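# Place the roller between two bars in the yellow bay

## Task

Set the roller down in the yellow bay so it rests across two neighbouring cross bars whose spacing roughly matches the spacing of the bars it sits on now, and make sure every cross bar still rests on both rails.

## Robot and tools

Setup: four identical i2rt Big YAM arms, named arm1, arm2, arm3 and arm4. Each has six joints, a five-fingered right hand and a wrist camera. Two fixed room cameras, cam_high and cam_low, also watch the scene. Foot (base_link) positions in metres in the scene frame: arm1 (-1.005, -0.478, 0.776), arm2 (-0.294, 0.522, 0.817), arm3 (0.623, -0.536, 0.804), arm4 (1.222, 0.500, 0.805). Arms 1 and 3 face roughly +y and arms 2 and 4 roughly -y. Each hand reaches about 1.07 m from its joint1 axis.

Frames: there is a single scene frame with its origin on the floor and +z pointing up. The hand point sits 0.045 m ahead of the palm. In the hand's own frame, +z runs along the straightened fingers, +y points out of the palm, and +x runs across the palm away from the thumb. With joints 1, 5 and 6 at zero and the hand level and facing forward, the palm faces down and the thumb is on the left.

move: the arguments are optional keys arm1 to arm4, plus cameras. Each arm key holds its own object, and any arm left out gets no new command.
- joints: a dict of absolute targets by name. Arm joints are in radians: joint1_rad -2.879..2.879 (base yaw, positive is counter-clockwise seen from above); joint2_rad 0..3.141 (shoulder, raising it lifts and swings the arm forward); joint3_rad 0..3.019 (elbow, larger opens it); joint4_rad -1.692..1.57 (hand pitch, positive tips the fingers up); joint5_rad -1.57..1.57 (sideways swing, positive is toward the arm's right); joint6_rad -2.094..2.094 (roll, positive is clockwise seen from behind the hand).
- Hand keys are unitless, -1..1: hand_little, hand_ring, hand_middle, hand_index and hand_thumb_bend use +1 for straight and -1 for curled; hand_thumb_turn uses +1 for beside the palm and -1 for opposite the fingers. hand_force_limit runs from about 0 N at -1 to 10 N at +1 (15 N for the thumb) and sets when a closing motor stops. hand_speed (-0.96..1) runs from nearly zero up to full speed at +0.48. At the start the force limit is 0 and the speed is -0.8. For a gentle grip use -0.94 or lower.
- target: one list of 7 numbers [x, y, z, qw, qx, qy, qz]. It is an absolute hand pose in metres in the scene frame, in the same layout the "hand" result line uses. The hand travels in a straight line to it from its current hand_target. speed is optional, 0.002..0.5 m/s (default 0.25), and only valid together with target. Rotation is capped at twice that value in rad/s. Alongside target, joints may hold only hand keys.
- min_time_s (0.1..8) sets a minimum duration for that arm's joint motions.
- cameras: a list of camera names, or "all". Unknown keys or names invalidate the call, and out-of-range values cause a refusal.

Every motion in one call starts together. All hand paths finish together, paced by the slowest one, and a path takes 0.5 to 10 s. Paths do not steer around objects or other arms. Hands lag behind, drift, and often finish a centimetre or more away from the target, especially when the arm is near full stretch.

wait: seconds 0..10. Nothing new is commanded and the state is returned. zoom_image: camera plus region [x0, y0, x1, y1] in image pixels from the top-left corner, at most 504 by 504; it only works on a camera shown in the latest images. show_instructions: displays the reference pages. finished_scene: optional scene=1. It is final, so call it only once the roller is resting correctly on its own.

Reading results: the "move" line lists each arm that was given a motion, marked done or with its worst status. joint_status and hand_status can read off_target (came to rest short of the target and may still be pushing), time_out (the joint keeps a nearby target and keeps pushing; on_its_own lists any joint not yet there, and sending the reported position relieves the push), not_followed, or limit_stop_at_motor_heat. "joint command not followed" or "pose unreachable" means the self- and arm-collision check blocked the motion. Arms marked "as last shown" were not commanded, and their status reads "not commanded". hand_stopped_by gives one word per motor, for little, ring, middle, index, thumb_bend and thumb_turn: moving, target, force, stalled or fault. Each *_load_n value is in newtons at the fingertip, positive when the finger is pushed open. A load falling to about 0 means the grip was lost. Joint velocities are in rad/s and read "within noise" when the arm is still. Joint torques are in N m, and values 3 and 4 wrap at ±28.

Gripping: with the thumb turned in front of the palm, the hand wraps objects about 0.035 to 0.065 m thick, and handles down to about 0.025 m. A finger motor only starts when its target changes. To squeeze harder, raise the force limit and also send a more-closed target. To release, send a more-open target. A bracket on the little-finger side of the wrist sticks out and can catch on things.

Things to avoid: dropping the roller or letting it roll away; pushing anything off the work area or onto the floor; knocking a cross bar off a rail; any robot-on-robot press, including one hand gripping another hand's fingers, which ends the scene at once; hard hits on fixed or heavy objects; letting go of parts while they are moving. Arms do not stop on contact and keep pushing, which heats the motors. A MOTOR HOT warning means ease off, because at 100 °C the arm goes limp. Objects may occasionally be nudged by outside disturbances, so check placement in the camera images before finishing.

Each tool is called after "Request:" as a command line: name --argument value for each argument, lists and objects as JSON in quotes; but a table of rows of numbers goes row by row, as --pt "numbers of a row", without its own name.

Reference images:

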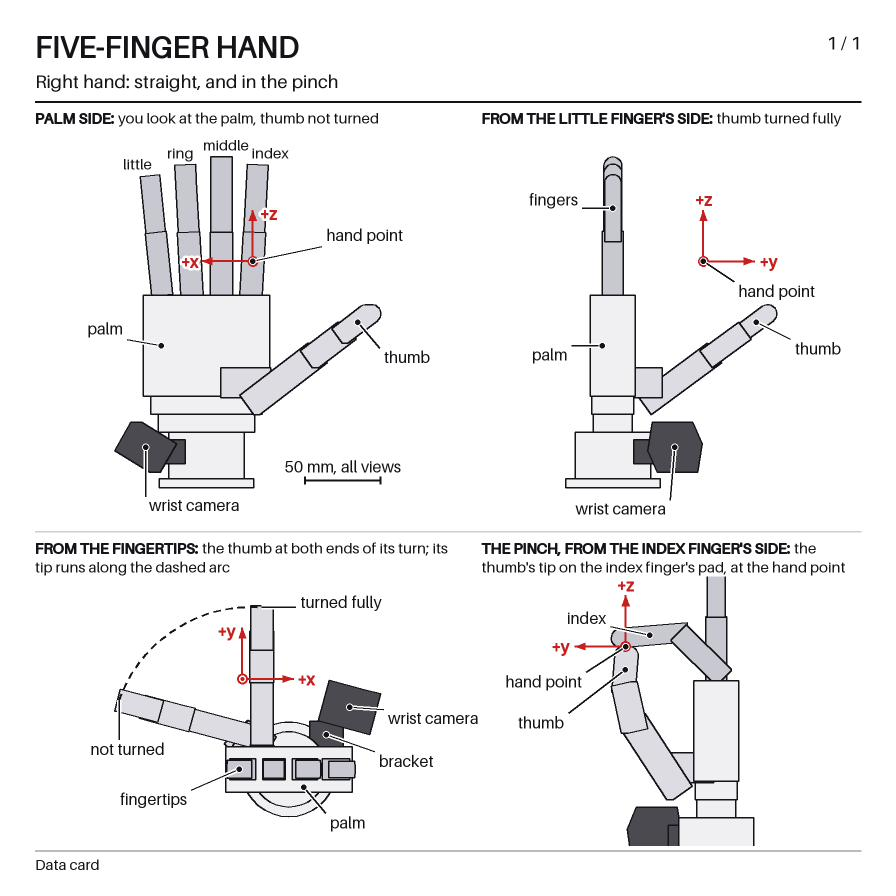

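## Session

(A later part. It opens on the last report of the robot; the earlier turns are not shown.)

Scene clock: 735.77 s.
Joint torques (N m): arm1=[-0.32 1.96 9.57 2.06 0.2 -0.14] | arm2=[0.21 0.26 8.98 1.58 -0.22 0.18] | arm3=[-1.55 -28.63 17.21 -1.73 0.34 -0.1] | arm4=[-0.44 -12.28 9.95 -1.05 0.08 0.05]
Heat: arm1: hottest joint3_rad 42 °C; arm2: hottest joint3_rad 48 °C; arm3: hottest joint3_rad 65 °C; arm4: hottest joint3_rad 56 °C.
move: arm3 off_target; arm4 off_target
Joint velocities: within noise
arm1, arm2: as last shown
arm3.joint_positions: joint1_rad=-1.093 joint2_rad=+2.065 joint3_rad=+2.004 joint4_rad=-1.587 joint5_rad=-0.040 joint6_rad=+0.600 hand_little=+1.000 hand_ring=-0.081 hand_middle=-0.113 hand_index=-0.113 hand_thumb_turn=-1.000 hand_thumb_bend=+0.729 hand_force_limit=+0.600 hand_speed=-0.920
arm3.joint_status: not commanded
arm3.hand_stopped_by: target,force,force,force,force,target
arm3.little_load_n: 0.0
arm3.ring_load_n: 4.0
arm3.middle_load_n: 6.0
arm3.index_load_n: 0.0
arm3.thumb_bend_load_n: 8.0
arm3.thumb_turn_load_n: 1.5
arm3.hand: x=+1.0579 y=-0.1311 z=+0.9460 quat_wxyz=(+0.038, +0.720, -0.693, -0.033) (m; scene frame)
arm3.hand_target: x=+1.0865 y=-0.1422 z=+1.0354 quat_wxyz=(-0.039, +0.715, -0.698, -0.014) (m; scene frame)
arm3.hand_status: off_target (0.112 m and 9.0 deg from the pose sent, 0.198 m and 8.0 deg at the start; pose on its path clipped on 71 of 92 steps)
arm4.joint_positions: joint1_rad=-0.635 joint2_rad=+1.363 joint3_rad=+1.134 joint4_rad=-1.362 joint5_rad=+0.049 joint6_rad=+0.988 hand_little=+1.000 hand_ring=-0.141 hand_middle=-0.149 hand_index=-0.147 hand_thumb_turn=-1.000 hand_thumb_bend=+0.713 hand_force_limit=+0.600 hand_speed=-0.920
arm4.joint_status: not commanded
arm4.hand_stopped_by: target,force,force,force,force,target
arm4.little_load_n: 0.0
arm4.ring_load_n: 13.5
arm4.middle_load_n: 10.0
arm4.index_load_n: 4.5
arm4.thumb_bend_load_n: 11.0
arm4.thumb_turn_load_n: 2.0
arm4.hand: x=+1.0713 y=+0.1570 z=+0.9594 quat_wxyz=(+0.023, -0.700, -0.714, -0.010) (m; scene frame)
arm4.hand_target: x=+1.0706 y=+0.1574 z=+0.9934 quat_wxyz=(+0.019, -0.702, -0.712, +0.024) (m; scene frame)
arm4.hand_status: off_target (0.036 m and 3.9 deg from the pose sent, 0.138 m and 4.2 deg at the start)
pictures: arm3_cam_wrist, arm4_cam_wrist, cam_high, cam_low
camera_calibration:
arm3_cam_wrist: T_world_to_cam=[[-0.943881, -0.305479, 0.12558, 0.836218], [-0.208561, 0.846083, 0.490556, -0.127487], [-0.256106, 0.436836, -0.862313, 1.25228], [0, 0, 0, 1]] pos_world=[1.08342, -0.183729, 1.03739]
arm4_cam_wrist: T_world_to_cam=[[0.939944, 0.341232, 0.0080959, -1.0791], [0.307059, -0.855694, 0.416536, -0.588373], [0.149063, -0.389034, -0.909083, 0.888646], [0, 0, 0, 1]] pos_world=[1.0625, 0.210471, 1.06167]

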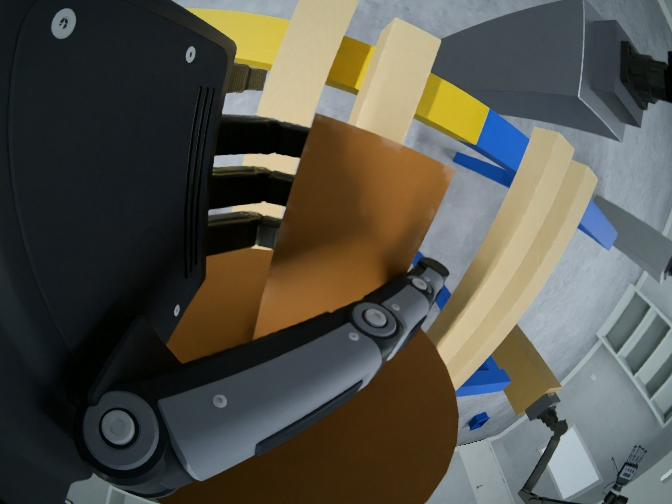

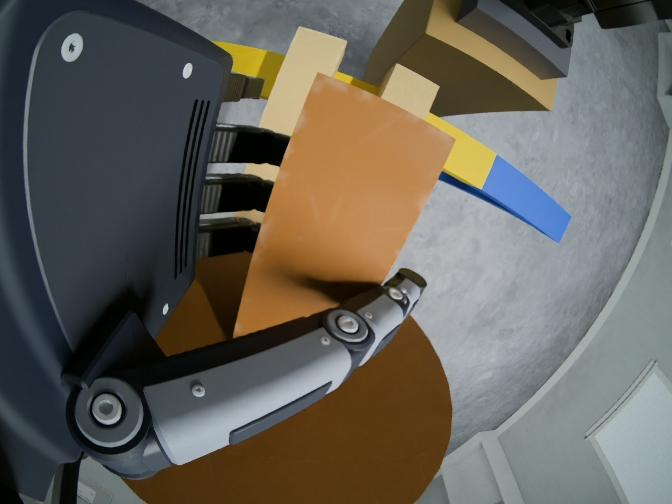

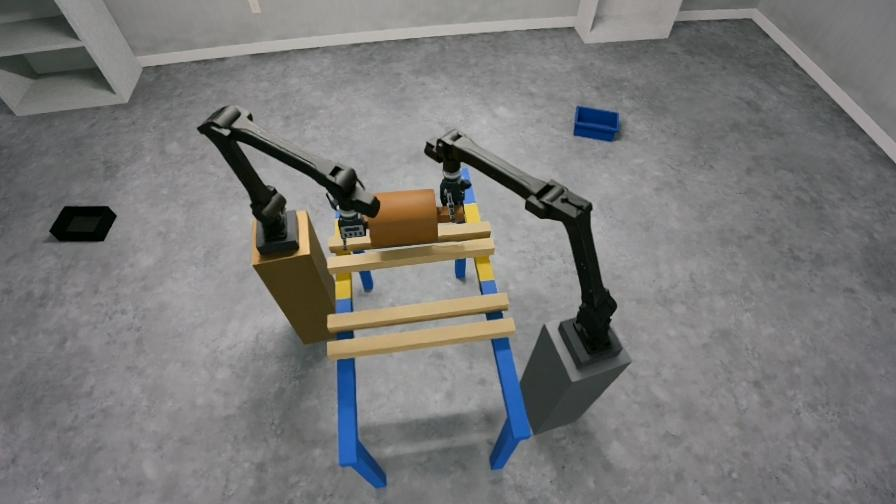

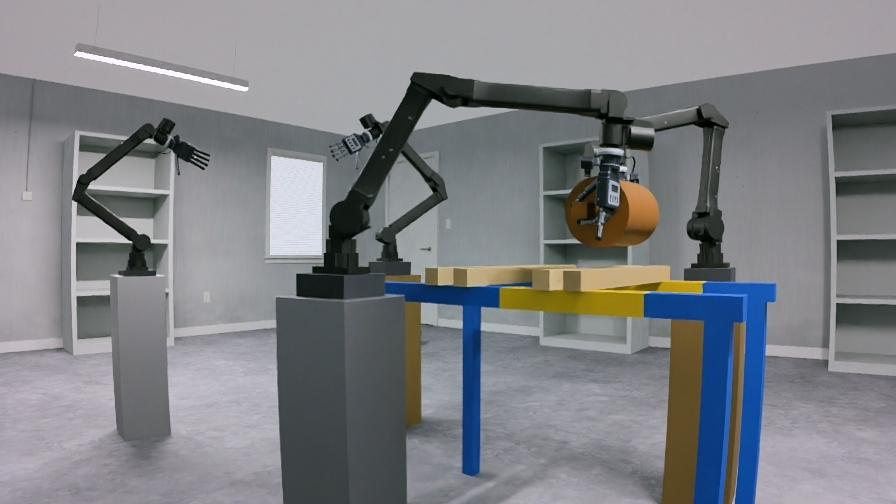

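Request:
move --arm3 '{"target": [1.097, -0.154, 1.0, -0.038, 0.716, -0.698, -0.016], "speed": 0.05}' --arm4 '{"target": [1.074, 0.146, 0.959, -0.019, 0.702, 0.712, -0.024], "speed": 0.05}' --cameras '["cam_high", "cam_low"]'

Request:
zoom_image --camera "cam_low" --region '[500, 150, 720, 310]'

Request:
zoom_image --camera "cam_high" --region '[320, 160, 540, 350]'

Scene clock: 767.43 s.
Joint torques (N m): arm1=[-0.26 1.96 9.52 2.04 0.21 -0.14] | arm2=[0.21 0.26 8.98 1.59 -0.22 0.19] | arm3=[-1.73 -30.74 10.29 -0.09 0.09 -0.14] | arm4=[-0.38 -9.76 9.62 -0.54 0.37 0.15]
Heat: arm1: hottest joint3_rad 42 °C; arm2: hottest joint3_rad 48 °C; arm3: hottest joint3_rad 72 °C; arm4: hottest joint3_rad 52 °C.
move: arm3 off_target; arm4 off_target
Joint velocities: within noise
arm1, arm2: as last shown
arm2.thumb_bend_load_n: -0.5
arm3.joint_positions: joint1_rad=-1.114 joint2_rad=+2.074 joint3_rad=+1.980 joint4_rad=-1.525 joint5_rad=-0.037 joint6_rad=+0.578 hand_little=+1.000 hand_ring=-0.081 hand_middle=-0.113 hand_index=-0.112 hand_thumb_turn=-1.000 hand_thumb_bend=+0.728 hand_force_limit=+0.600 hand_speed=-0.920
arm3.joint_status: not commanded
arm3.hand_stopped_by: target,force,force,force,force,target
arm3.little_load_n: 0.0
arm3.ring_load_n: 0.5
arm3.middle_load_n: 6.5
arm3.index_load_n: 5.5
arm3.thumb_bend_load_n: 5.5
arm3.thumb_turn_load_n: 2.0
arm3.hand: x=+1.0738 y=-0.1366 z=+0.9298 quat_wxyz=(+0.023, +0.721, -0.692, -0.029) (m; scene frame)
arm3.hand_target: x=+1.0932 y=-0.1549 z=+0.9973 quat_wxyz=(-0.037, +0.715, -0.698, -0.014) (m; scene frame)
arm3.hand_status: off_target (0.076 m and 7.2 deg from the pose sent, 0.070 m and 8.9 deg at the start)
arm4.joint_positions: joint1_rad=-0.612 joint2_rad=+1.367 joint3_rad=+1.079 joint4_rad=-1.280 joint5_rad=+0.043 joint6_rad=+1.000 hand_little=+1.000 hand_ring=-0.141 hand_middle=-0.149 hand_index=-0.146 hand_thumb_turn=-1.000 hand_thumb_bend=+0.713 hand_force_limit=+0.600 hand_speed=-0.920
arm4.joint_status: not commanded
arm4.hand_stopped_by: target,force,force,force,force,target
arm4.little_load_n: 0.0
arm4.ring_load_n: 12.5
arm4.middle_load_n: 9.5
arm4.index_load_n: 7.0
arm4.thumb_bend_load_n: 9.5
arm4.thumb_turn_load_n: 2.5
arm4.hand: x=+1.0791 y=+0.1506 z=+0.9378 quat_wxyz=(+0.018, -0.696, -0.717, +0.001) (m; scene frame)
arm4.hand_target: x=+1.0744 y=+0.1463 z=+0.9587 quat_wxyz=(+0.019, -0.702, -0.712, +0.024) (m; scene frame)
arm4.hand_status: off_target (0.022 m and 2.8 deg from the pose sent, 0.011 m and 3.9 deg at the start)
pictures: cam_high, cam_low

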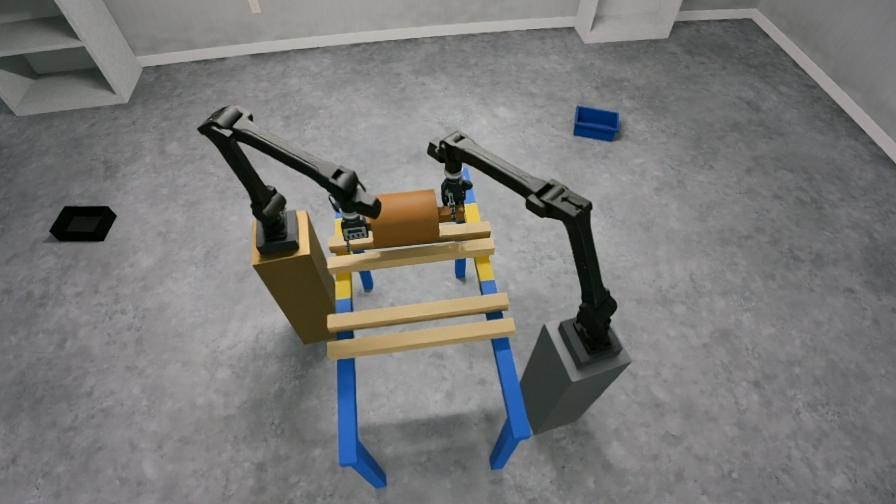

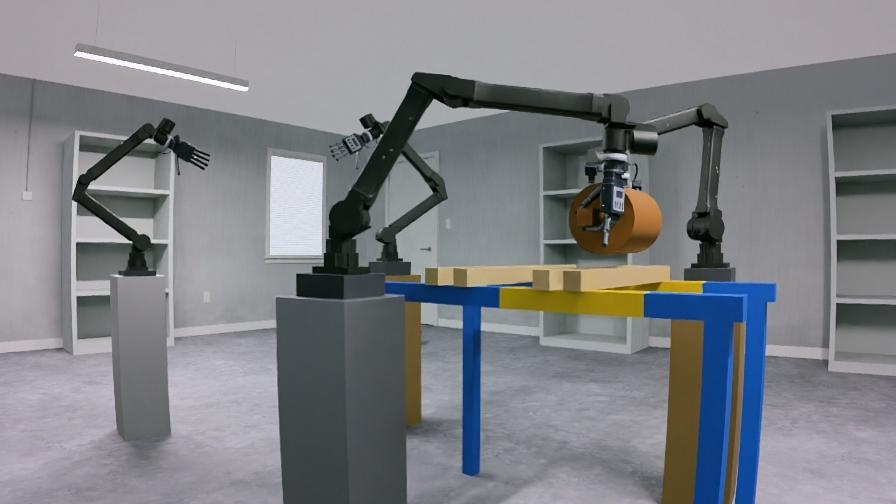

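Scaled by 2.291 from the camera's 896x504 image, which has a finer 1280x720 frame.

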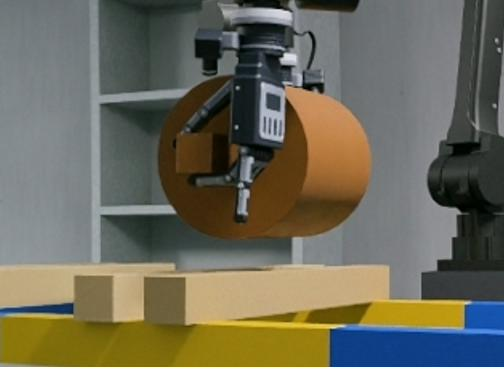

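Scaled by 2.291 from the camera's 896x504 image, which has a finer 1280x720 frame.

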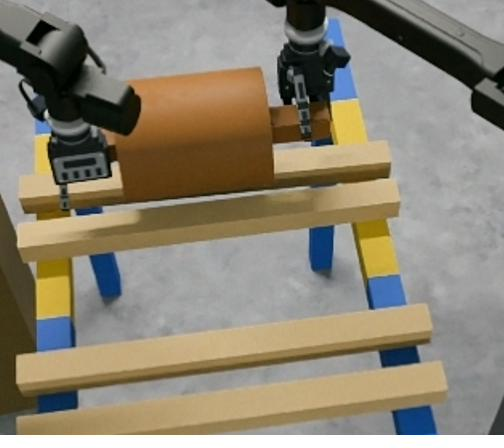

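Request:
move --arm3 '{"target": [1.086, -0.158, 0.952, -0.038, 0.716, -0.698, -0.016], "speed": 0.05}' --arm4 '{"target": [1.068, 0.142, 0.915, -0.019, 0.702, 0.712, -0.024], "speed": 0.05}' --cameras '["cam_high", "cam_low"]'

Request:
zoom_image --camera "cam_low" --region '[500, 150, 720, 310]'

Request:
zoom_image --camera "cam_high" --region '[320, 160, 540, 350]'

Scene clock: 776.63 s.
Joint torques (N m): arm1=[-0.44 1.9 9.54 2.04 0.2 -0.14] | arm2=[0.26 0.21 8.98 1.58 -0.22 0.19] | arm3=[-1.38 -30.04 8.54 0.08 0.3 -0.11] | arm4=[-1.03 -9.11 8.77 -0.14 0.15 -0.01]
Heat: arm1: hottest joint3_rad 43 °C; arm2: hottest joint3_rad 48 °C; arm3: hottest joint3_rad 68 °C; arm4: hottest joint3_rad 51 °C.
move: arm3 off_target; arm4 off_target
Joint velocities: within noise
arm1, arm2: as last shown
arm2.thumb_bend_load_n: 0.0
arm3.joint_positions: joint1_rad=-1.115 joint2_rad=+2.048 joint3_rad=+1.841 joint4_rad=-1.389 joint5_rad=-0.042 joint6_rad=+0.578 hand_little=+1.000 hand_ring=-0.081 hand_middle=-0.113 hand_index=-0.112 hand_thumb_turn=-1.000 hand_thumb_bend=+0.727 hand_force_limit=+0.600 hand_speed=-0.920
arm3.joint_status: not commanded
arm3.hand_stopped_by: target,force,force,force,force,target
arm3.little_load_n: 0.0
arm3.ring_load_n: 0.5
arm3.middle_load_n: 2.5
arm3.index_load_n: 8.0
arm3.thumb_bend_load_n: 4.5
arm3.thumb_turn_load_n: 2.5
arm3.hand: x=+1.0662 y=-0.1409 z=+0.8925 quat_wxyz=(+0.012, +0.720, -0.693, -0.030) (m; scene frame)
arm3.hand_target: x=+1.0837 y=-0.1582 z=+0.9494 quat_wxyz=(-0.037, +0.715, -0.698, -0.015) (m; scene frame)
arm3.hand_status: off_target (0.065 m and 5.9 deg from the pose sent, 0.033 m and 7.2 deg at the start)
arm4.joint_positions: joint1_rad=-0.612 joint2_rad=+1.408 joint3_rad=+1.018 joint4_rad=-1.169 joint5_rad=+0.048 joint6_rad=+1.009 hand_little=+1.000 hand_ring=-0.141 hand_middle=-0.149 hand_index=-0.146 hand_thumb_turn=-1.000 hand_thumb_bend=+0.713 hand_force_limit=+0.600 hand_speed=-0.920
arm4.joint_status: not commanded
arm4.hand_stopped_by: target,force,force,force,force,target
arm4.little_load_n: 0.0
arm4.ring_load_n: 11.5
arm4.middle_load_n: 9.0
arm4.index_load_n: 6.5
arm4.thumb_bend_load_n: 9.0
arm4.thumb_turn_load_n: 2.0
arm4.hand: x=+1.0756 y=+0.1463 z=+0.9007 quat_wxyz=(+0.020, -0.700, -0.714, +0.006) (m; scene frame)
arm4.hand_target: x=+1.0682 y=+0.1421 z=+0.9150 quat_wxyz=(+0.019, -0.702, -0.712, +0.024) (m; scene frame)
arm4.hand_status: off_target (0.017 m and 2.1 deg from the pose sent, 0.027 m and 2.7 deg at the start)
pictures: cam_high, cam_low

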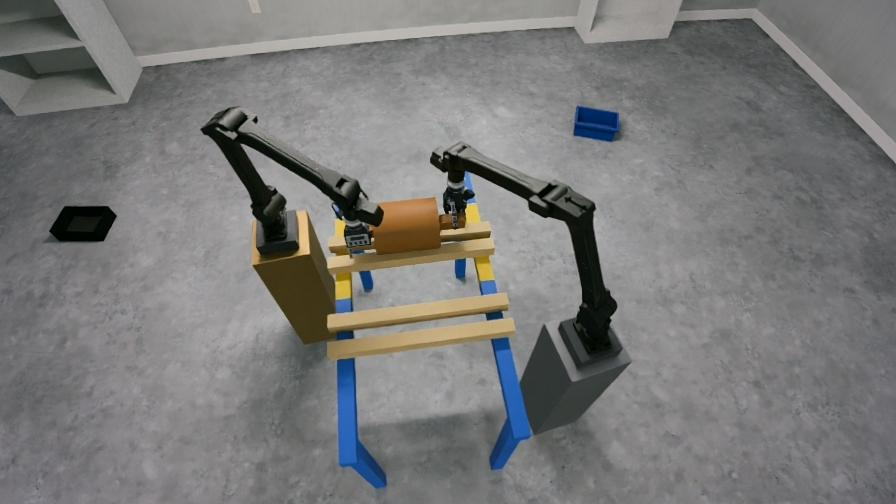

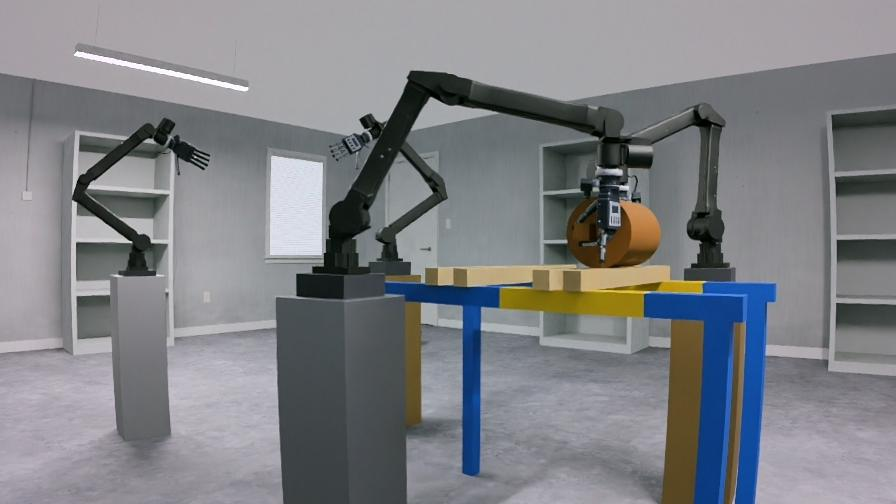

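Scaled by 2.291 from the camera's 896x504 image, which has a finer 1280x720 frame.

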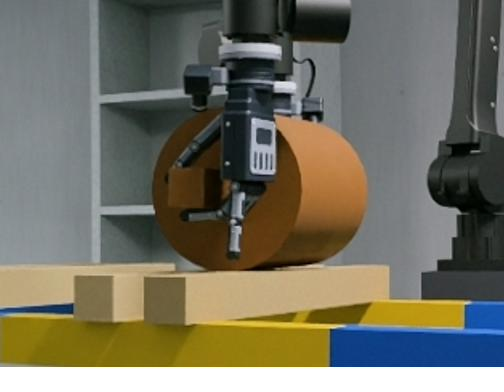

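Scaled by 2.291 from the camera's 896x504 image, which has a finer 1280x720 frame.

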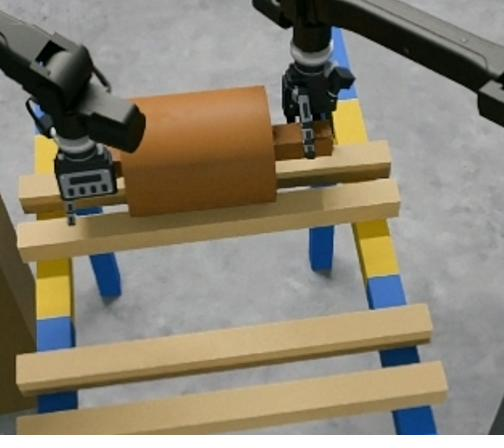

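Request:
move --arm3 '{"target": [1.080, -0.156, 0.925, -0.030, 0.714, -0.700, -0.012], "speed": 0.04}' --arm4 '{"target": [1.068, 0.144, 0.898, -0.012, 0.704, 0.710, -0.015], "speed": 0.04}' --cameras '["cam_high", "cam_low"]'

Request:
zoom_image --camera "cam_low" --region '[500, 150, 720, 310]'

Request:
zoom_image --camera "cam_high" --region '[320, 160, 540, 350]'

Scene clock: 786.77 s.
Joint torques (N m): arm1=[-0.26 1.9 9.51 2.04 0.2 -0.14] | arm2=[0.15 0.21 8.98 1.59 -0.22 0.19] | arm3=[-0.79 -26.7 7.56 0.53 0.81 -0.14] | arm4=[-1.55 -7.36 7.66 0.42 0.12 -0.06]
Heat: arm1: hottest joint3_rad 43 °C; arm2: hottest joint3_rad 48 °C; arm3: hottest joint3_rad 64 °C; arm4: hottest joint3_rad 50 °C.
move: arm3 off_target; arm4 done
Joint velocities: within noise
arm1.joint_positions: joint1_rad=-0.078 joint2_rad=+0.628 joint3_rad=+1.375 joint4_rad=-1.214 joint5_rad=+0.151 joint6_rad=-1.217 hand_little=+1.000 hand_ring=+1.000 hand_middle=+1.000 hand_index=+1.000 hand_thumb_turn=+1.000 hand_thumb_bend=+1.000 hand_force_limit=+0.000 hand_speed=-0.800
arm1.joint_status: not commanded
arm1.hand_stopped_by: target,target,target,target,target,target
arm1.little_load_n: 0.0
arm1.ring_load_n: 0.0
arm1.middle_load_n: 0.0
arm1.index_load_n: 0.0
arm1.thumb_bend_load_n: 0.0
arm1.thumb_turn_load_n: 0.0
arm1.hand: x=-0.8871 y=-0.2563 z=+1.2843 quat_wxyz=(-0.349, +0.761, +0.374, +0.398) (m; scene frame)
arm1.hand_target: x=-0.8877 y=-0.2580 z=+1.2936 quat_wxyz=(-0.356, +0.756, +0.371, +0.404) (m; scene frame)
arm1.hand_status: not commanded
arm2.joint_positions: joint1_rad=-0.309 joint2_rad=+0.613 joint3_rad=+1.400 joint4_rad=-1.280 joint5_rad=-0.255 joint6_rad=-1.443 hand_little=+1.000 hand_ring=+1.000 hand_middle=+1.000 hand_index=+1.000 hand_thumb_turn=+1.000 hand_thumb_bend=+1.000 hand_force_limit=+0.000 hand_speed=-0.800
arm2.joint_status: not commanded
arm2.hand_stopped_by: target,target,target,target,target,target
arm2.little_load_n: -0.5
arm2.ring_load_n: 0.0
arm2.middle_load_n: 0.0
arm2.index_load_n: 0.0
arm2.thumb_bend_load_n: 0.0
arm2.thumb_turn_load_n: 0.0
arm2.hand: x=-0.4104 y=+0.3052 z=+1.3269 quat_wxyz=(+0.352, +0.457, -0.721, +0.384) (m; scene frame)
arm2.hand_target: x=-0.4098 y=+0.3066 z=+1.3368 quat_wxyz=(+0.360, +0.455, -0.716, +0.389) (m; scene frame)
arm2.hand_status: not commanded
arm3.joint_positions: joint1_rad=-1.114 joint2_rad=+2.027 joint3_rad=+1.807 joint4_rad=-1.354 joint5_rad=-0.043 joint6_rad=+0.596 hand_little=+1.000 hand_ring=-0.081 hand_middle=-0.114 hand_index=-0.112 hand_thumb_turn=-1.000 hand_thumb_bend=+0.727 hand_force_limit=+0.600 hand_speed=-0.920
arm3.joint_status: not commanded
arm3.hand_stopped_by: target,force,force,force,force,target
arm3.little_load_n: 0.0
arm3.ring_load_n: 0.0
arm3.middle_load_n: 0.5
arm3.index_load_n: 11.0
arm3.thumb_bend_load_n: 5.5
arm3.thumb_turn_load_n: 5.5
arm3.hand: x=+1.0653 y=-0.1404 z=+0.8919 quat_wxyz=(+0.001, +0.714, -0.699, -0.028) (m; scene frame)
arm3.hand_target: x=+1.0791 y=-0.1559 z=+0.9240 quat_wxyz=(-0.029, +0.713, -0.700, -0.011) (m; scene frame)
arm3.hand_status: off_target (0.039 m and 4.0 deg from the pose sent, 0.038 m and 5.3 deg at the start)
arm4.joint_positions: joint1_rad=-0.618 joint2_rad=+1.409 joint3_rad=+1.005 joint4_rad=-1.147 joint5_rad=+0.031 joint6_rad=+1.009 hand_little=+1.000 hand_ring=-0.141 hand_middle=-0.149 hand_index=-0.146 hand_thumb_turn=-1.000 hand_thumb_bend=+0.713 hand_force_limit=+0.600 hand_speed=-0.920
arm4.joint_status: not commanded
arm4.hand_stopped_by: target,force,force,force,force,target
arm4.little_load_n: 0.0
arm4.ring_load_n: 9.5
arm4.middle_load_n: 7.5
arm4.index_load_n: 6.0
arm4.thumb_bend_load_n: 9.0
arm4.thumb_turn_load_n: 2.5
arm4.hand: x=+1.0764 y=+0.1451 z=+0.8969 quat_wxyz=(+0.010, -0.702, -0.712, +0.008) (m; scene frame)
arm4.hand_target: x=+1.0681 y=+0.1442 z=+0.8980 quat_wxyz=(+0.012, -0.704, -0.710, +0.015) (m; scene frame)
arm4.hand_status: done (0.009 m and 0.9 deg from the pose sent, 0.008 m and 1.5 deg at the start)
pictures: cam_high, cam_low

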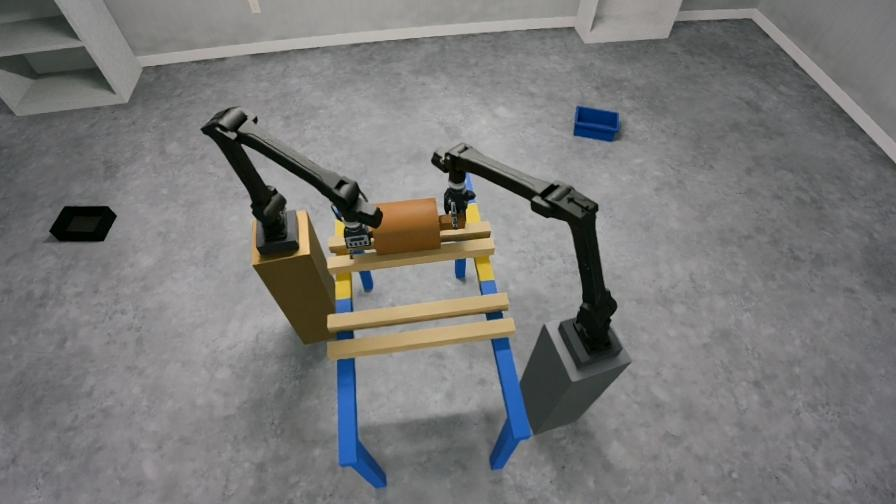

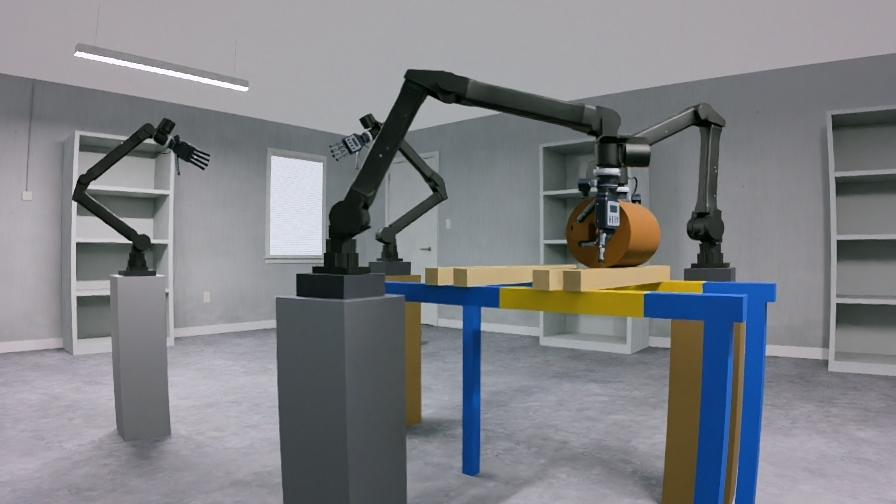

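Scaled by 2.291 from the camera's 896x504 image, which has a finer 1280x720 frame.

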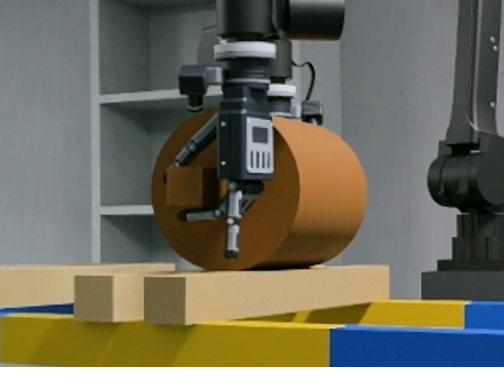

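Scaled by 2.291 from the camera's 896x504 image, which has a finer 1280x720 frame.

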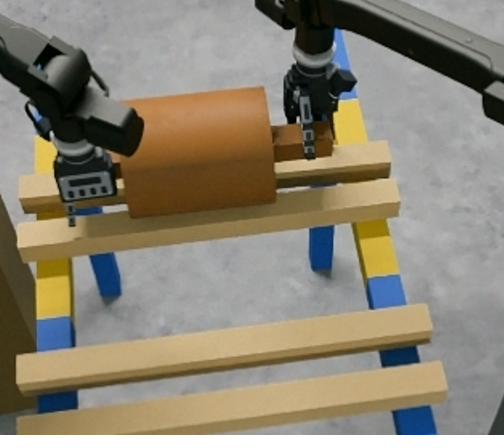

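Request:
move --arm3 '{"target": [1.068, -0.145, 0.900, -0.015, 0.711, -0.703, -0.015], "speed": 0.05}' --arm4 '{"target": [1.071, 0.147, 0.888, -0.008, 0.704, 0.710, -0.010], "speed": 0.05}'

Scene clock: 792.67 s.
Joint torques (N m): arm1=[-0.38 1.96 9.52 2.04 0.2 -0.14] | arm2=[0.26 0.21 8.99 1.58 -0.22 0.19] | arm3=[0.62 -23.59 6.71 0.9 0.59 0.03] | arm4=[-1.2 -6.83 6.22 0.95 0.19 -0.02]
Heat: arm1: hottest joint3_rad 43 °C; arm2: hottest joint3_rad 48 °C; arm3: hottest joint3_rad 62 °C; arm4: hottest joint3_rad 50 °C.
move: arm3 off_target; arm4 done
Joint velocities: within noise
arm1, arm2: as last shown
arm2.little_load_n: 0.0
arm3.joint_positions: joint1_rad=-1.111 joint2_rad=+2.019 joint3_rad=+1.793 joint4_rad=-1.339 joint5_rad=-0.038 joint6_rad=+0.609 hand_little=+1.000 hand_ring=-0.081 hand_middle=-0.114 hand_index=-0.112 hand_thumb_turn=-1.000 hand_thumb_bend=+0.727 hand_force_limit=+0.600 hand_speed=-0.920
arm3.joint_status: not commanded
arm3.hand_stopped_by: target,force,force,force,force,target
arm3.little_load_n: 0.0
arm3.ring_load_n: 0.0
arm3.middle_load_n: 0.0
arm3.index_load_n: 8.5
arm3.thumb_bend_load_n: 5.5
arm3.thumb_turn_load_n: 2.5
arm3.hand: x=+1.0641 y=-0.1395 z=+0.8908 quat_wxyz=(-0.003, +0.711, -0.703, -0.025) (m; scene frame)
arm3.hand_target: x=+1.0679 y=-0.1450 z=+0.8998 quat_wxyz=(-0.015, +0.711, -0.703, -0.015) (m; scene frame)
arm3.hand_status: off_target (0.011 m and 1.8 deg from the pose sent, 0.010 m and 2.4 deg at the start)
arm4.joint_positions: joint1_rad=-0.626 joint2_rad=+1.409 joint3_rad=+1.000 joint4_rad=-1.140 joint5_rad=+0.019 joint6_rad=+1.002 hand_little=+1.000 hand_ring=-0.142 hand_middle=-0.149 hand_index=-0.146 hand_thumb_turn=-1.000 hand_thumb_bend=+0.713 hand_force_limit=+0.600 hand_speed=-0.920
arm4.joint_status: not commanded
arm4.hand_stopped_by: target,force,force,force,force,target
arm4.little_load_n: 0.0
arm4.ring_load_n: 5.5
arm4.middle_load_n: 5.5
arm4.index_load_n: 7.5
arm4.thumb_bend_load_n: 9.0
arm4.thumb_turn_load_n: 5.5
arm4.hand: x=+1.0757 y=+0.1454 z=+0.8960 quat_wxyz=(+0.004, -0.702, -0.712, +0.008) (m; scene frame)
arm4.hand_target: x=+1.0711 y=+0.1471 z=+0.8882 quat_wxyz=(+0.008, -0.704, -0.710, +0.010) (m; scene frame)
arm4.hand_status: done (0.009 m and 0.6 deg from the pose sent, 0.011 m and 0.5 deg at the start)
pictures: none

Request:
move --arm3 '{"joints": {"hand_speed": -0.85, "hand_thumb_bend": 1.0, "hand_index": 0.3, "hand_middle": 0.3, "hand_ring": 0.3}}' --arm4 '{"joints": {"hand_speed": -0.85, "hand_thumb_bend": 1.0, "hand_index": 0.3, "hand_middle": 0.3, "hand_ring": 0.3}}' --cameras '["cam_high", "cam_low", "arm3_cam_wrist", "arm4_cam_wrist"]'

Request:
zoom_image --camera "cam_low" --region '[500, 150, 720, 310]'

Scene clock: 814.27 s.
Joint torques (N m): arm1=[-0.26 1.96 9.51 2.03 0.2 -0.14] | arm2=[0.21 0.21 8.99 1.57 -0.22 0.19] | arm3=[0.56 -22.89 7.45 0.76 0 0.03] | arm4=[-1.03 -6.53 6.98 0.5 -0.15 -0.01]
Heat: arm1: hottest joint3_rad 43 °C; arm2: hottest joint3_rad 48 °C; arm3: hottest joint3_rad 58 °C; arm4: hottest joint3_rad 47 °C.
move: arm3 done; arm4 done
Joint velocities: within noise
arm1, arm2: as last shown
arm2.little_load_n: 0.5
arm2.index_load_n: 0.5
arm3.joint_positions: joint1_rad=-1.111 joint2_rad=+2.013 joint3_rad=+1.782 joint4_rad=-1.337 joint5_rad=-0.025 joint6_rad=+0.609 hand_little=+1.000 hand_ring=+0.300 hand_middle=+0.300 hand_index=+0.300 hand_thumb_turn=-1.000 hand_thumb_bend=+1.000 hand_force_limit=+0.600 hand_speed=-0.850
arm3.joint_status: all done
arm3.hand_stopped_by: target,target,target,target,target,target
arm3.little_load_n: -0.5
arm3.ring_load_n: 0.0
arm3.middle_load_n: 0.0
arm3.index_load_n: 0.0
arm3.thumb_bend_load_n: 0.0
arm3.thumb_turn_load_n: 0.0
arm3.hand: x=+1.0630 y=-0.1428 z=+0.8896 quat_wxyz=(+0.000, +0.711, -0.703, -0.019) (m; scene frame)
arm3.hand_target: x=+1.0679 y=-0.1450 z=+0.8999 quat_wxyz=(-0.015, +0.711, -0.703, -0.015) (m; scene frame)
arm3.hand_status: not commanded
arm4.joint_positions: joint1_rad=-0.627 joint2_rad=+1.407 joint3_rad=+0.990 joint4_rad=-1.127 joint5_rad=+0.027 joint6_rad=+1.001 hand_little=+1.000 hand_ring=+0.300 hand_middle=+0.300 hand_index=+0.300 hand_thumb_turn=-1.000 hand_thumb_bend=+1.000 hand_force_limit=+0.600 hand_speed=-0.850
arm4.joint_status: all done
arm4.hand_stopped_by: target,target,target,target,target,target
arm4.little_load_n: 0.0
arm4.ring_load_n: 0.0
arm4.middle_load_n: 0.0
arm4.index_load_n: 0.0
arm4.thumb_bend_load_n: 0.0
arm4.thumb_turn_load_n: 0.0
arm4.hand: x=+1.0744 y=+0.1472 z=+0.8926 quat_wxyz=(+0.008, -0.702, -0.712, +0.011) (m; scene frame)
arm4.hand_target: x=+1.0712 y=+0.1472 z=+0.8881 quat_wxyz=(+0.008, -0.704, -0.710, +0.010) (m; scene frame)
arm4.hand_status: not commanded
pictures: arm3_cam_wrist, arm4_cam_wrist, cam_high, cam_low
camera_calibration:
arm3_cam_wrist: T_world_to_cam=[[-0.958219, -0.282502, 0.044823, 0.934902], [-0.222554, 0.834783, 0.503594, -0.0870942], [-0.179684, 0.472577, -0.862777, 1.13432], [0, 0, 0, 1]] pos_world=[1.08028, -0.199239, 0.980623]
arm4_cam_wrist: T_world_to_cam=[[0.94175, 0.335956, -0.0155122, -1.05824], [0.305296, -0.834636, 0.458452, -0.608544], [0.141073, -0.436483, -0.888584, 0.820809], [0, 0, 0, 1]] pos_world=[1.06659, 0.205879, 0.99193]

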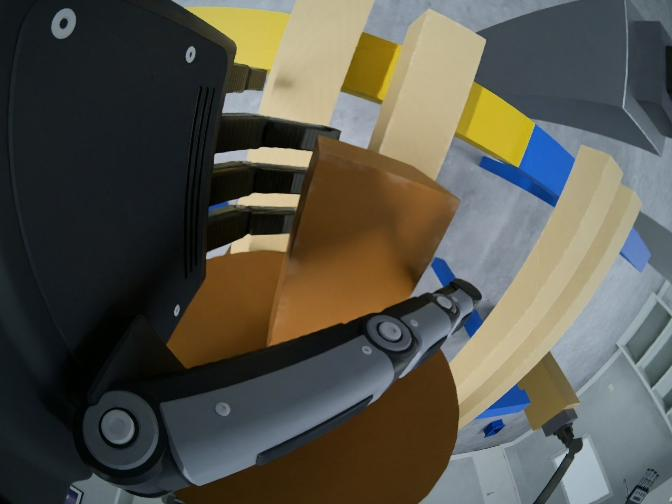

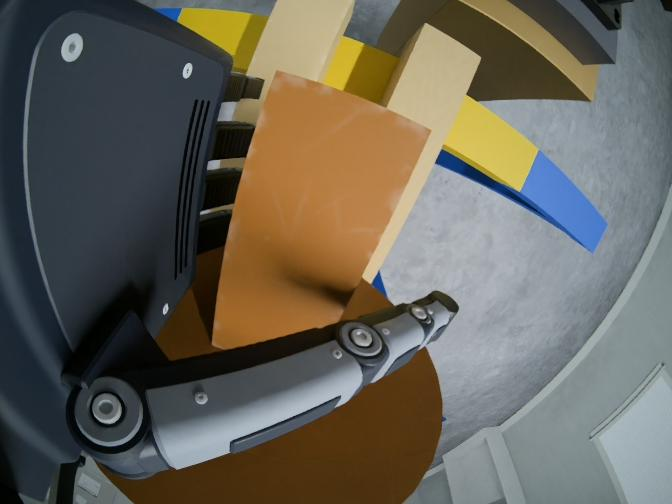

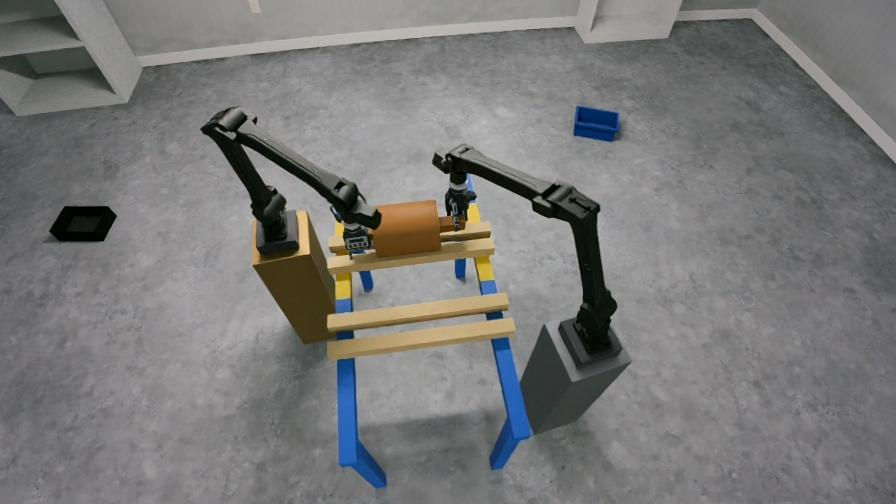

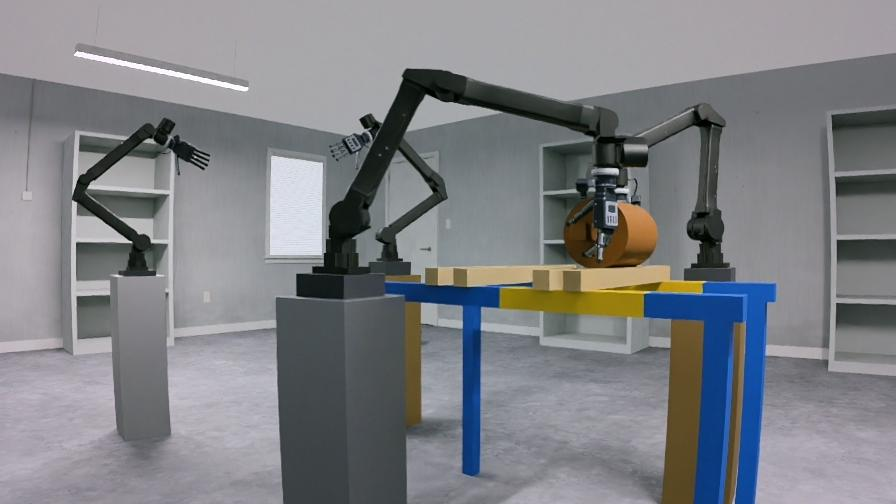

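Scaled by 2.291 from the camera's 896x504 image, which has a finer 1280x720 frame.

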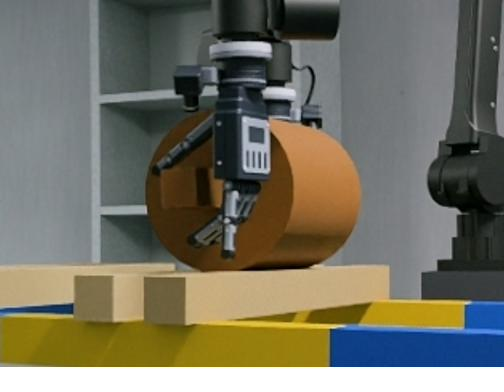

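Request:
move --arm3 '{"target": [1.070, -0.148, 0.908, -0.01, 0.7071, -0.7071, -0.012], "speed": 0.03}' --arm4 '{"target": [1.070, 0.150, 0.903, -0.008, 0.704, 0.710, -0.010], "speed": 0.03}'

Request:
move --arm3 '{"joints": {"hand_speed": -0.8, "hand_index": 1, "hand_middle": 1, "hand_ring": 1}}' --arm4 '{"joints": {"hand_speed": -0.8, "hand_index": 1, "hand_middle": 1, "hand_ring": 1}}' --cameras '["cam_high", "cam_low", "arm3_cam_wrist", "arm4_cam_wrist"]'

Request:
zoom_image --camera "cam_low" --region '[500, 150, 720, 310]'

Scene clock: 825.43 s.
Joint torques (N m): arm1=[-0.44 1.96 9.54 2.07 0.2 -0.15] | arm2=[0.21 0.21 8.98 1.57 -0.22 0.19] | arm3=[0.44 -23.18 8.87 -0.03 0.01 0.1] | arm4=[-1.61 -8.18 8.5 -0.24 -0.15 -0.07]
Heat: arm1: hottest joint3_rad 43 °C; arm2: hottest joint3_rad 48 °C; arm3: hottest joint3_rad 56 °C; arm4: hottest joint3_rad 47 °C.
move: arm3 off_target; arm4 off_target
Joint velocities: within noise
arm1, arm2: as last shown
arm2.little_load_n: 0.0
arm2.index_load_n: 0.0
arm2.thumb_turn_load_n: 0.5
arm3.joint_positions: joint1_rad=-1.113 joint2_rad=+2.013 joint3_rad=+1.782 joint4_rad=-1.345 joint5_rad=-0.017 joint6_rad=+0.609 hand_little=+1.000 hand_ring=+0.300 hand_middle=+0.300 hand_index=+0.300 hand_thumb_turn=-1.000 hand_thumb_bend=+1.000 hand_force_limit=+0.600 hand_speed=-0.850
arm3.joint_status: not commanded
arm3.hand_stopped_by: target,target,target,target,target,target
arm3.little_load_n: 0.0
arm3.ring_load_n: 0.0
arm3.middle_load_n: 0.0
arm3.index_load_n: 0.0
arm3.thumb_bend_load_n: 0.0
arm3.thumb_turn_load_n: 0.0
arm3.hand: x=+1.0630 y=-0.1463 z=+0.8893 quat_wxyz=(+0.004, +0.711, -0.703, -0.016) (m; scene frame)
arm3.hand_target: x=+1.0697 y=-0.1481 z=+0.9078 quat_wxyz=(-0.010, +0.707, -0.707, -0.012) (m; scene frame)
arm3.hand_status: off_target (0.020 m and 1.8 deg from the pose sent, 0.020 m and 1.5 deg at the start)
arm4.joint_positions: joint1_rad=-0.627 joint2_rad=+1.407 joint3_rad=+0.990 joint4_rad=-1.149 joint5_rad=+0.027 joint6_rad=+1.001 hand_little=+1.000 hand_ring=+0.300 hand_middle=+0.300 hand_index=+0.300 hand_thumb_turn=-1.000 hand_thumb_bend=+1.000 hand_force_limit=+0.600 hand_speed=-0.850
arm4.joint_status: not commanded
arm4.hand_stopped_by: target,target,target,target,target,target
arm4.little_load_n: 0.0
arm4.ring_load_n: 0.0
arm4.middle_load_n: 0.0
arm4.index_load_n: 0.0
arm4.thumb_bend_load_n: 0.0
arm4.thumb_turn_load_n: 0.0
arm4.hand: x=+1.0776 y=+0.1523 z=+0.8927 quat_wxyz=(+0.010, -0.702, -0.712, +0.000) (m; scene frame)
arm4.hand_target: x=+1.0702 y=+0.1502 z=+0.9028 quat_wxyz=(+0.008, -0.704, -0.710, +0.010) (m; scene frame)
arm4.hand_status: off_target (0.013 m and 1.2 deg from the pose sent, 0.012 m and 0.3 deg at the start)
pictures: none

Scene clock: 827.17 s.
Joint torques (N m): arm1=[-0.32 1.96 9.54 2.04 0.2 -0.14] | arm2=[0.21 0.21 8.98 1.58 -0.22 0.19] | arm3=[0.44 -23.06 8.84 -0.03 0.01 0.11] | arm4=[-1.55 -8.18 8.53 -0.24 -0.15 -0.07]
Heat: arm1: hottest joint3_rad 43 °C; arm2: hottest joint3_rad 48 °C; arm3: hottest joint3_rad 56 °C; arm4: hottest joint3_rad 47 °C.
move: arm3 done; arm4 done
Joint velocities: within noise
arm1, arm2: as last shown
arm2.thumb_turn_load_n: 0.0
arm3.joint_positions: joint1_rad=-1.113 joint2_rad=+2.013 joint3_rad=+1.782 joint4_rad=-1.346 joint5_rad=-0.017 joint6_rad=+0.609 hand_little=+1.000 hand_ring=+1.000 hand_middle=+1.000 hand_index=+1.000 hand_thumb_turn=-1.000 hand_thumb_bend=+1.000 hand_force_limit=+0.600 hand_speed=-0.800
arm3.joint_status: all done
arm3.hand_stopped_by: target,target,target,target,target,target
arm3.little_load_n: 0.0
arm3.ring_load_n: 0.0
arm3.middle_load_n: 0.0
arm3.index_load_n: 0.0
arm3.thumb_bend_load_n: -0.5
arm3.thumb_turn_load_n: 0.0
arm3.hand: x=+1.0629 y=-0.1464 z=+0.8893 quat_wxyz=(+0.005, +0.711, -0.703, -0.016) (m; scene frame)
arm3.hand_target: x=+1.0696 y=-0.1481 z=+0.9078 quat_wxyz=(-0.010, +0.707, -0.707, -0.012) (m; scene frame)
arm3.hand_status: not commanded
arm4.joint_positions: joint1_rad=-0.627 joint2_rad=+1.407 joint3_rad=+0.990 joint4_rad=-1.150 joint5_rad=+0.027 joint6_rad=+1.001 hand_little=+1.000 hand_ring=+1.000 hand_middle=+1.000 hand_index=+1.000 hand_thumb_turn=-1.000 hand_thumb_bend=+1.000 hand_force_limit=+0.600 hand_speed=-0.800
arm4.joint_status: all done
arm4.hand_stopped_by: target,target,target,target,target,target
arm4.little_load_n: 0.0
arm4.ring_load_n: 0.0
arm4.middle_load_n: 0.0
arm4.index_load_n: 0.0
arm4.thumb_bend_load_n: 0.0
arm4.thumb_turn_load_n: 0.0
arm4.hand: x=+1.0777 y=+0.1523 z=+0.8927 quat_wxyz=(+0.010, -0.702, -0.712, +0.000) (m; scene frame)
arm4.hand_target: x=+1.0701 y=+0.1501 z=+0.9028 quat_wxyz=(+0.008, -0.704, -0.710, +0.010) (m; scene frame)
arm4.hand_status: not commanded
pictures: arm3_cam_wrist, arm4_cam_wrist, cam_high, cam_low
camera_calibration:
arm3_cam_wrist: T_world_to_cam=[[-0.958691, -0.279903, 0.0506545, 0.929467], [-0.219387, 0.840937, 0.494667, -0.0785886], [-0.181056, 0.46312, -0.867605, 1.14018], [0, 0, 0, 1]] pos_world=[1.08027, -0.201789, 0.981017]
arm4_cam_wrist: T_world_to_cam=[[0.941644, 0.336605, 0.00212291, -1.07878], [0.300382, -0.843125, 0.445995, -0.587508], [0.151914, -0.41933, -0.895033, 0.814225], [0, 0, 0, 1]] pos_world=[1.06861, 0.209208, 0.993074]

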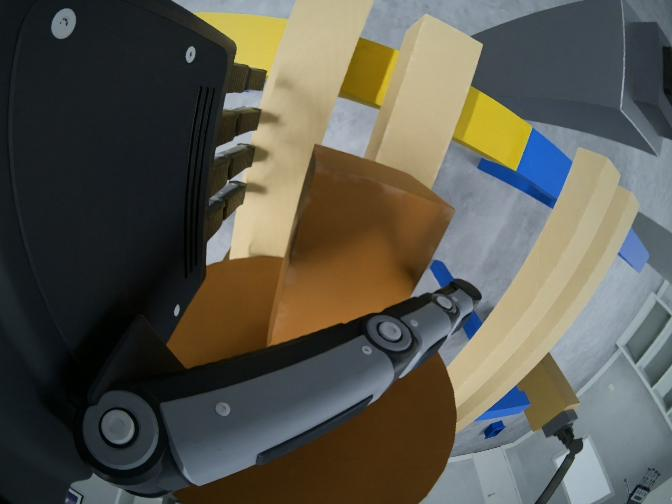

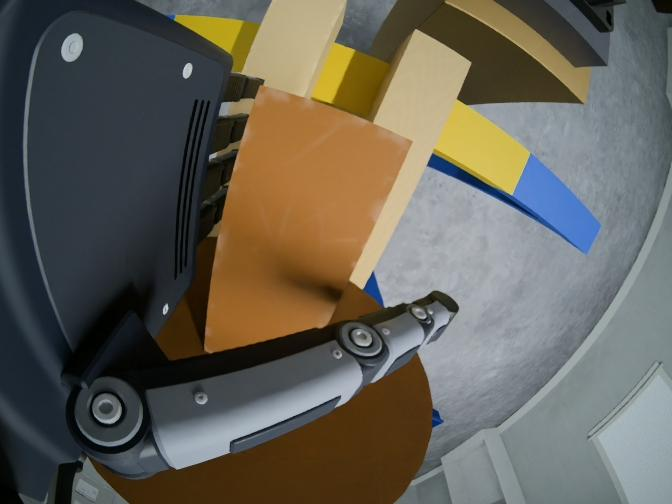

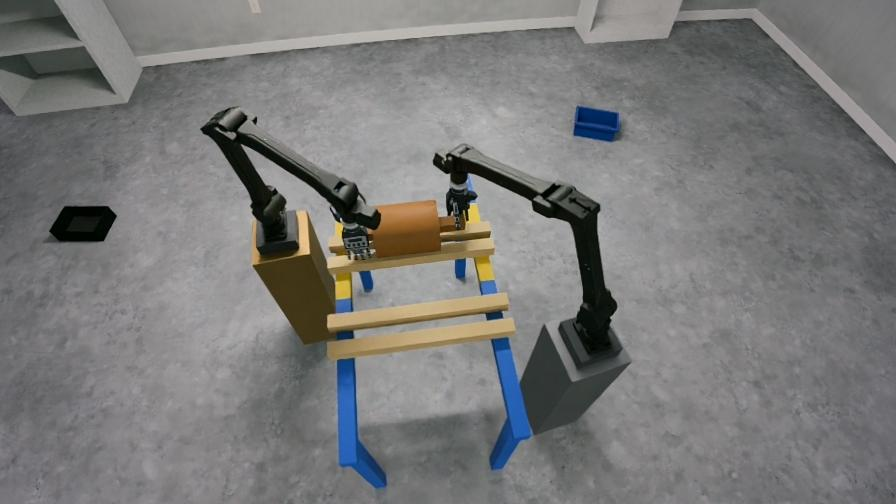

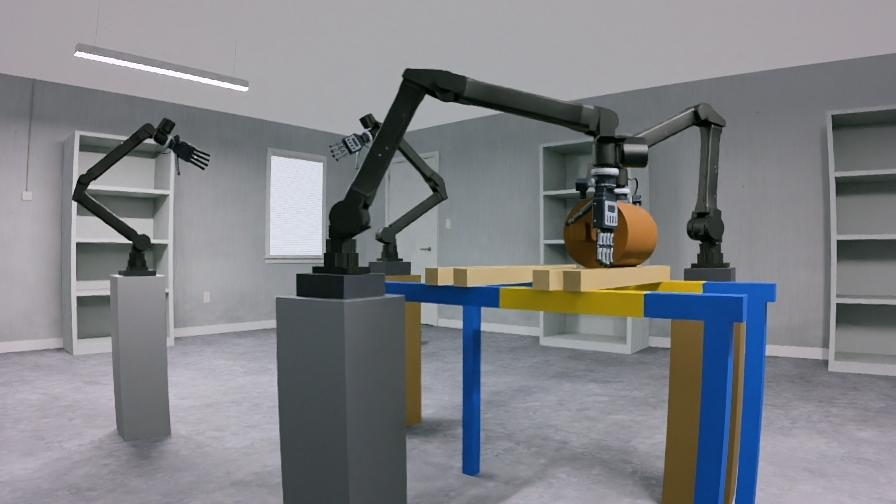

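Scaled by 2.291 from the camera's 896x504 image, which has a finer 1280x720 frame.

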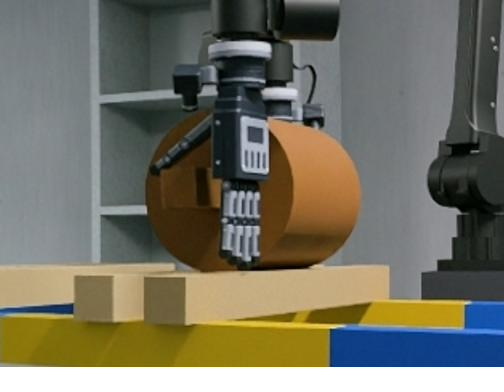

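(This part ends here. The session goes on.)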